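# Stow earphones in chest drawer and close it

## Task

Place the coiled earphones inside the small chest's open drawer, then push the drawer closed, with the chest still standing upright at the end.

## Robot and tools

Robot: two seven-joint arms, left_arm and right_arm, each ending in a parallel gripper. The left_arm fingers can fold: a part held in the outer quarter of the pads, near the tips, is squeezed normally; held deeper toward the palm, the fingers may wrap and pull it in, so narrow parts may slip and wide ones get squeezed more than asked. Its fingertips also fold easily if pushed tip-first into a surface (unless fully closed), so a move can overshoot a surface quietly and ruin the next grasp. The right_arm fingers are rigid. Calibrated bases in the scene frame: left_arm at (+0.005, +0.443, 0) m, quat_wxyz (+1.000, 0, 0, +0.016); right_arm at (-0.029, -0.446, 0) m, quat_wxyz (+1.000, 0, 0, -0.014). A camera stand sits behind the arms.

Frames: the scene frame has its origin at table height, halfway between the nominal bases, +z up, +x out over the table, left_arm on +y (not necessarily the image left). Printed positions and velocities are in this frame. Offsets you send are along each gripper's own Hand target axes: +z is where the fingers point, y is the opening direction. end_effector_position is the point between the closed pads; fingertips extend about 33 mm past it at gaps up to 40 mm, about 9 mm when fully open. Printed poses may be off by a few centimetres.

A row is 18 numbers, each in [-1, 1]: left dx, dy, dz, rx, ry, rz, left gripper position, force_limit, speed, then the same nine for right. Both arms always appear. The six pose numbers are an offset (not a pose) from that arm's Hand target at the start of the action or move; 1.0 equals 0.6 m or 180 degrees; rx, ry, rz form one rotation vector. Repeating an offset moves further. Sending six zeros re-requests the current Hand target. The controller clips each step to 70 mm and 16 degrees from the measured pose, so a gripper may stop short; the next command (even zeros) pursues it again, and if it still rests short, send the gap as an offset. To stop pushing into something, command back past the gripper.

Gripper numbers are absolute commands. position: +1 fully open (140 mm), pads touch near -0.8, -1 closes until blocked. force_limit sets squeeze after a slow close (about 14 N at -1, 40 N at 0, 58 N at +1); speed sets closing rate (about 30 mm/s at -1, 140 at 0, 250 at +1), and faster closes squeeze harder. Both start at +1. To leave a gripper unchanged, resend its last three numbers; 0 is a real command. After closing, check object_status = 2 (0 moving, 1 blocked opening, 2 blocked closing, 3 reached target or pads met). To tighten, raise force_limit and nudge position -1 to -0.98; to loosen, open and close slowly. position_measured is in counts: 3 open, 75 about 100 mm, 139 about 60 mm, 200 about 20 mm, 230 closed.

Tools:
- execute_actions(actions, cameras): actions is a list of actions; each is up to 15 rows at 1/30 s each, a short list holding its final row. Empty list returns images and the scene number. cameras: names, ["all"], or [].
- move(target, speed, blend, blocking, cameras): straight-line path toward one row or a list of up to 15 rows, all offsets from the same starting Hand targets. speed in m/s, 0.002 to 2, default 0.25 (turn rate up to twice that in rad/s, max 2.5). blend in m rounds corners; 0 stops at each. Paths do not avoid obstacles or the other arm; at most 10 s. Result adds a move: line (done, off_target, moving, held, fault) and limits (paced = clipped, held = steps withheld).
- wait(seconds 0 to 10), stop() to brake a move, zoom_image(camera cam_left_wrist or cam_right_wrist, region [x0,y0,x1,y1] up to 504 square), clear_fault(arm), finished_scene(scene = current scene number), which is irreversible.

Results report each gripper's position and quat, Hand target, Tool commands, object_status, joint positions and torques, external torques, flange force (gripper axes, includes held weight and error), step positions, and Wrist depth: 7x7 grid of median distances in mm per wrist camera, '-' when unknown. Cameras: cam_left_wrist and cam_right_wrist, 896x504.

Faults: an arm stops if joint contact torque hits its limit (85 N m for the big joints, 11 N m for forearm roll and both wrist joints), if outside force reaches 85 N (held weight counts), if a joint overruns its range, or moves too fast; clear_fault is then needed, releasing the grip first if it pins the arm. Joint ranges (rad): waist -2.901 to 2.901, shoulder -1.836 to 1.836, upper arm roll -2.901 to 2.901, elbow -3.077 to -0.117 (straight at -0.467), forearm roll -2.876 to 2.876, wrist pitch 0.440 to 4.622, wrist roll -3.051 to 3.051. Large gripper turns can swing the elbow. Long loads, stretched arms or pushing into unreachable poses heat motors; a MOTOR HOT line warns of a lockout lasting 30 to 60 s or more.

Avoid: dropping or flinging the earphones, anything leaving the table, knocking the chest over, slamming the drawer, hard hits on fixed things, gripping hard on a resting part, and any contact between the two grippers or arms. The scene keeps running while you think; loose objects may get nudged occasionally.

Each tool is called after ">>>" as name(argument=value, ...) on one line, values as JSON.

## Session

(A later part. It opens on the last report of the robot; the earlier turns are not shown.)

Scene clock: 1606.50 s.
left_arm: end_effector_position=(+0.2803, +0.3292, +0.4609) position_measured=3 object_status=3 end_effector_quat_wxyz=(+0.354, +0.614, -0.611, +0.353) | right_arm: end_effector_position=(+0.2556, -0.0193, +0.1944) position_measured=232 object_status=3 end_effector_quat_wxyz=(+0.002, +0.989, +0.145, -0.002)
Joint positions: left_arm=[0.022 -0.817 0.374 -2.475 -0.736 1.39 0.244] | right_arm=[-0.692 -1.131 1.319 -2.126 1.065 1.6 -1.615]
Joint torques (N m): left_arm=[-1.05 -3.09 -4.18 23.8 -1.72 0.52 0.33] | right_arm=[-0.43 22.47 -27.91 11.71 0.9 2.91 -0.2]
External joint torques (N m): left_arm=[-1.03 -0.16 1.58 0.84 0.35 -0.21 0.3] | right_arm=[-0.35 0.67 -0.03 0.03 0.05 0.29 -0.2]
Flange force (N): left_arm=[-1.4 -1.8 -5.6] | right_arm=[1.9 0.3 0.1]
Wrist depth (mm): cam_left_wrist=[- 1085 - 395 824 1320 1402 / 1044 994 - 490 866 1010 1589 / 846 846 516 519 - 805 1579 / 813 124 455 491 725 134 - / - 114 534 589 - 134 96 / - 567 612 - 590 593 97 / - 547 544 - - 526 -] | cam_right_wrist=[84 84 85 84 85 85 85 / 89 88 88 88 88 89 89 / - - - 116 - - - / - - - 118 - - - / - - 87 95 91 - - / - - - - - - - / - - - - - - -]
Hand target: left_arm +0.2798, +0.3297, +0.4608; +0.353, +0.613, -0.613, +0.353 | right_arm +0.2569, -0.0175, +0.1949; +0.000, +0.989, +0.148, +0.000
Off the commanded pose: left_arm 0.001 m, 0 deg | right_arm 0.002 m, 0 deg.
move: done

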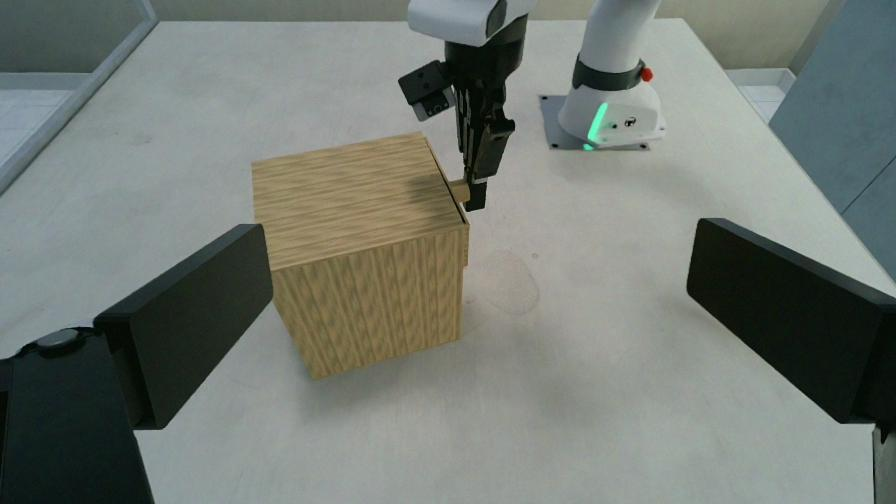

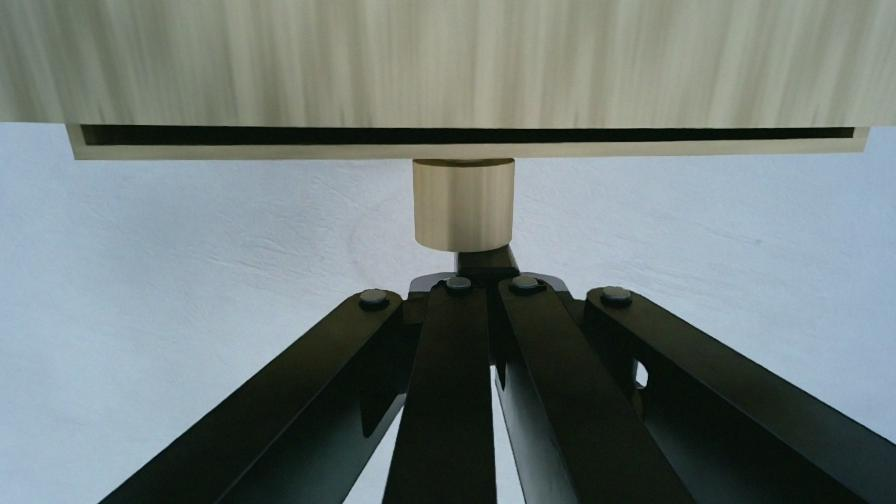

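>>> move(target=[0,0,0,0,0,0,1,-1,0,0.0125,0,0,0,0,0,-0.85,-1,0], speed=0.03, cameras=["cam_left_wrist","cam_right_wrist"])

>>> zoom_image(camera="cam_left_wrist", region=[400, 60, 600, 340])

Scene clock: 1623.27 s.
left_arm: end_effector_position=(+0.2803, +0.3292, +0.4609) position_measured=3 object_status=3 end_effector_quat_wxyz=(+0.354, +0.614, -0.611, +0.353) | right_arm: end_effector_position=(+0.2622, -0.0168, +0.1945) position_measured=232 object_status=3 end_effector_quat_wxyz=(+0.002, +0.989, +0.146, -0.002)
Joint positions: left_arm=[0.022 -0.817 0.374 -2.475 -0.736 1.39 0.244] | right_arm=[-0.716 -1.125 1.33 -2.106 1.065 1.601 -1.618]
Joint torques (N m): left_arm=[-1.09 -3.05 -4.15 23.77 -1.72 0.52 0.33] | right_arm=[-0.8 22.79 -28.92 11.02 0.88 3.01 -0.28]
External joint torques (N m): left_arm=[-1.08 -0.1 1.63 0.71 0.36 -0.22 0.31] | right_arm=[-0.85 0.55 -0.94 -0.82 0.01 0.38 -0.28]
Flange force (N): left_arm=[-1.7 -1.8 -5.5] | right_arm=[0.0 3.0 -0.2]
Wrist depth (mm): cam_left_wrist=[- 1155 - 349 826 2289 1579 / 2655 - 1006 449 935 963 1631 / - - 511 511 866 - 1503 / - 124 454 489 707 134 768 / - 115 524 610 669 126 96 / - 566 587 - 583 587 97 / - 525 - - 547 - -] | cam_right_wrist=[84 84 85 84 84 84 85 / - 88 88 88 88 89 89 / - - - 115 328 - 330 / - 343 - 119 339 - - / - - 87 95 91 - - / - - - - - - - / - - - - - - -]
Hand target: left_arm +0.2798, +0.3297, +0.4608; +0.353, +0.613, -0.613, +0.353 | right_arm +0.2641, -0.0153, +0.1949; +0.000, +0.989, +0.148, +0.000
Off the commanded pose: left_arm 0.001 m, 0 deg | right_arm 0.002 m, 0 deg.
move: done

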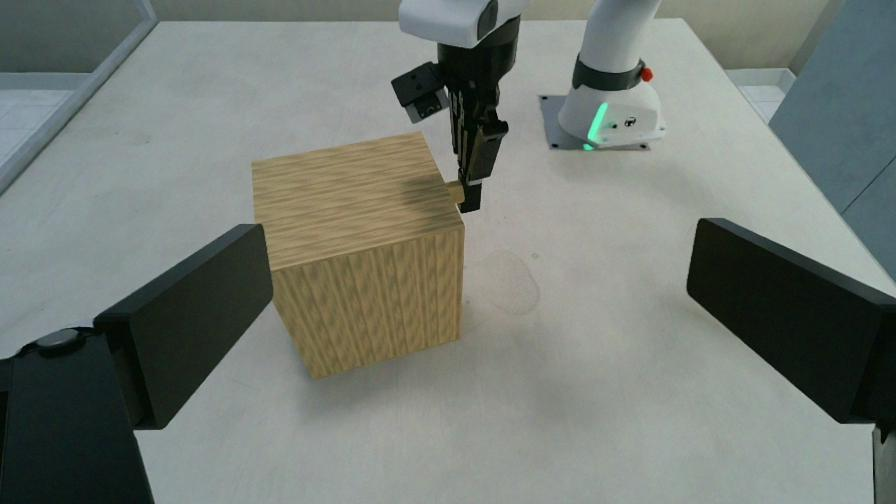

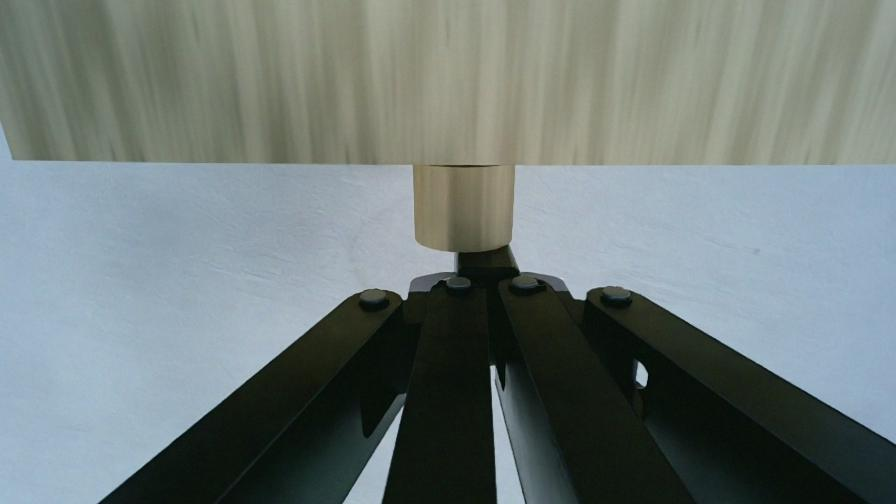

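Scaled by 1.800 from the camera's 896x504 image, which has a finer 1280x720 frame.

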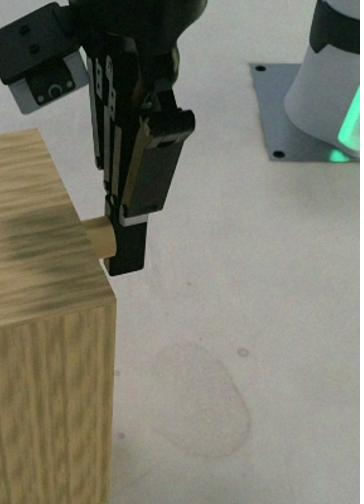

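>>> move(target=[0,0,0,0,0,0,1,-1,0,0.008,0,0,0,0,0,-0.85,-1,0], speed=0.03, cameras=["cam_left_wrist","cam_right_wrist"])

>>> zoom_image(camera="cam_left_wrist", region=[400, 60, 600, 340])

Scene clock: 1631.30 s.
left_arm: end_effector_position=(+0.2803, +0.3292, +0.4609) position_measured=3 object_status=3 end_effector_quat_wxyz=(+0.354, +0.614, -0.611, +0.353) | right_arm: end_effector_position=(+0.2643, -0.0153, +0.1946) position_measured=232 object_status=3 end_effector_quat_wxyz=(+0.002, +0.989, +0.146, -0.005)
Joint positions: left_arm=[0.022 -0.817 0.374 -2.475 -0.736 1.39 0.244] | right_arm=[-0.73 -1.122 1.335 -2.094 1.065 1.596 -1.62]
Joint velocities: left_arm=[within noise] | right_arm=[-0.002 0 0.001 0 -0.001 -0.001 -0.004]
Joint torques (N m): left_arm=[-1.06 -3.02 -4.09 23.73 -1.7 0.5 0.39] | right_arm=[-3.15 22.12 -27.94 11.36 1.26 4.29 -0.31]
External joint torques (N m): left_arm=[-1.09 0.03 1.64 0.61 0.38 -0.24 0.36] | right_arm=[-3.26 -0.42 0.14 -0.5 0.38 1.67 -0.31]
Flange force (N): left_arm=[-2.0 -2.1 -5.5] | right_arm=[9.9 0.6 4.2]
Wrist depth (mm): cam_left_wrist=[2742 - - 355 816 2080 1522 / 2868 - 1114 499 898 917 1653 / 869 - 509 515 846 866 1589 / 758 131 457 484 - 134 114 / - 107 518 600 655 126 96 / - 106 624 - 635 - 97 / - 547 - - - - -] | cam_right_wrist=[84 84 84 84 84 84 84 / - 88 88 88 88 88 88 / - 329 89 114 92 92 332 / - - - 118 - - - / - - 87 95 91 - - / 384 - - - - - - / - - - - - - -]
Hand target: left_arm +0.2798, +0.3297, +0.4608; +0.353, +0.613, -0.613, +0.353 | right_arm +0.2687, -0.0139, +0.1949; +0.000, +0.989, +0.148, +0.000
Off the commanded pose: left_arm 0.001 m, 0 deg | right_arm 0.005 m, 1 deg.
move: off_target (right_arm)

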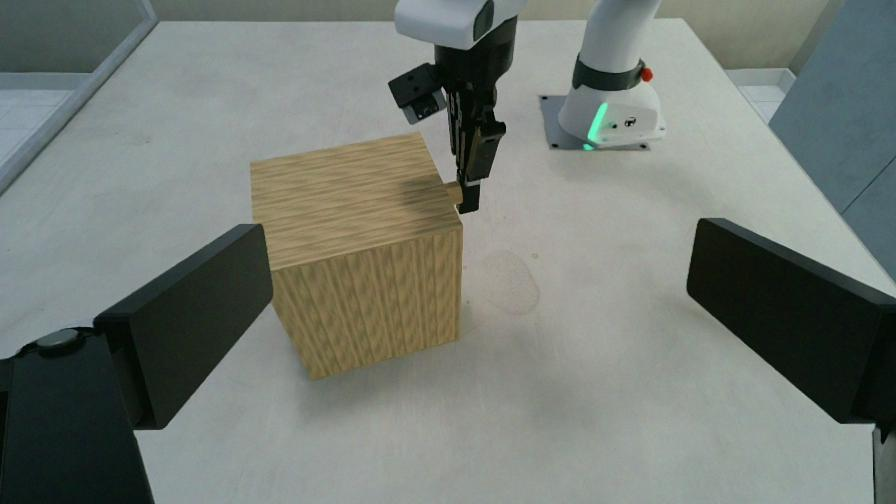

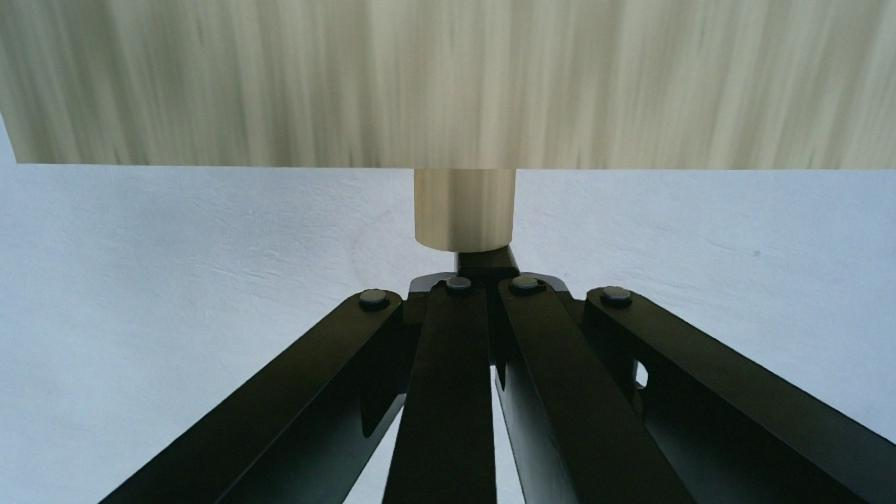

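Scaled by 1.800 from the camera's 896x504 image, which has a finer 1280x720 frame.

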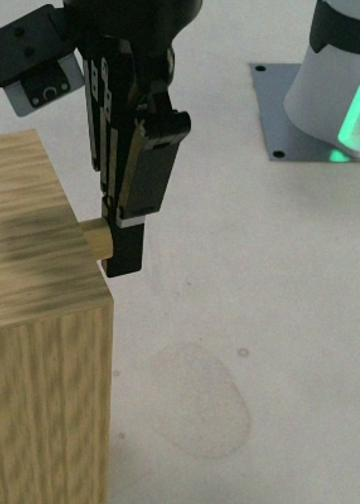

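>>> move(target=[[0,0,0,0,0,0,1,-1,0,-0.03,0,0,0,0,0,-0.85,-1,0],[0,0,0,0,0,0,1,-1,0,-0.13,0,-0.02,0,0,0,-0.85,-1,0],[0,0,0,0,0,0,1,-1,0,-0.15,0,-0.2,0,0,0,-0.85,-1,0]], speed=[0.06,0.15,0.2], blend=[0.01,0.02,0], cameras=["cam_left_wrist","cam_right_wrist"])

Scene clock: 1641.40 s.
left_arm: end_effector_position=(+0.2803, +0.3292, +0.4609) position_measured=3 object_status=3 end_effector_quat_wxyz=(+0.354, +0.614, -0.611, +0.353) | right_arm: end_effector_position=(+0.1827, -0.0389, +0.3144) position_measured=232 object_status=3 end_effector_quat_wxyz=(-0.002, +0.988, +0.152, +0.000)
Joint positions: left_arm=[0.022 -0.817 0.374 -2.475 -0.736 1.39 0.244] | right_arm=[-0.488 -1.115 1.027 -2.087 0.902 1.384 -1.531]
Joint velocities: left_arm=[within noise] | right_arm=[-0.001 -0.001 0 0 0 -0.004 0.006]
Joint torques (N m): left_arm=[-1.13 -3.04 -4.12 23.78 -1.72 0.5 0.37] | right_arm=[-0.58 18.28 -26.14 13.34 0.56 2.29 0.12]
External joint torques (N m): left_arm=[-1.13 -0.1 1.64 0.73 0.35 -0.25 0.34] | right_arm=[-0.57 -0.2 -1.31 -0.19 -0.31 -0.36 0.12]
Flange force (N): left_arm=[-1.7 -1.9 -5.6] | right_arm=[-1.5 1.9 -2.3]
Wrist depth (mm): cam_left_wrist=[- - 1254 1223 461 - 1485 / 2712 - - - 879 994 1540 / - - 516 529 866 - 1698 / 768 125 455 485 743 134 734 / - 107 513 603 713 126 97 / - 94 - - - - 97 / - - - - - 544 -] | cam_right_wrist=[- - - 404 - - - / - - - - - - - / - - - - - - - / - - - 120 - - - / - - 87 95 91 - - / - - - - - - - / - - - - - - -]
Hand target: left_arm +0.2798, +0.3297, +0.4608; +0.353, +0.613, -0.613, +0.353 | right_arm +0.1827, -0.0402, +0.3149; +0.000, +0.989, +0.148, +0.000
Off the commanded pose: left_arm 0.001 m, 0 deg | right_arm 0.001 m, 1 deg.
move: done; blend cut to 0.009 m at target 1

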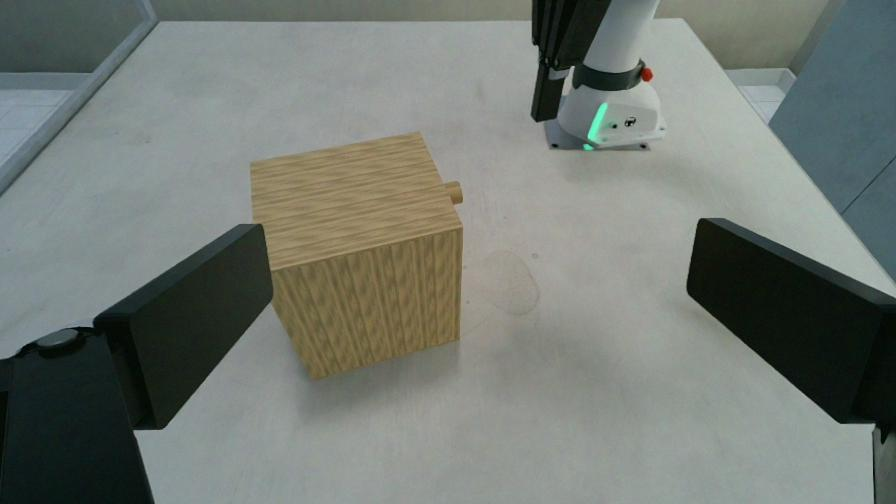

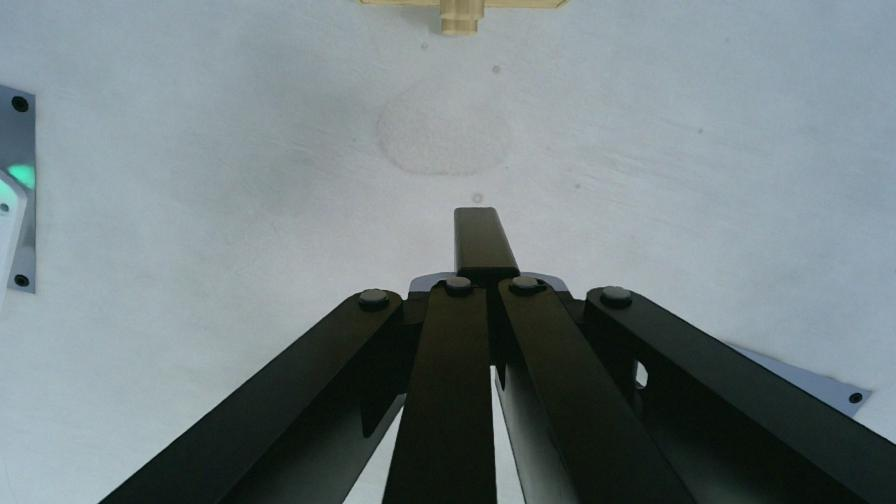

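>>> finished_scene(scene=1)

The scene is finished: the task was done.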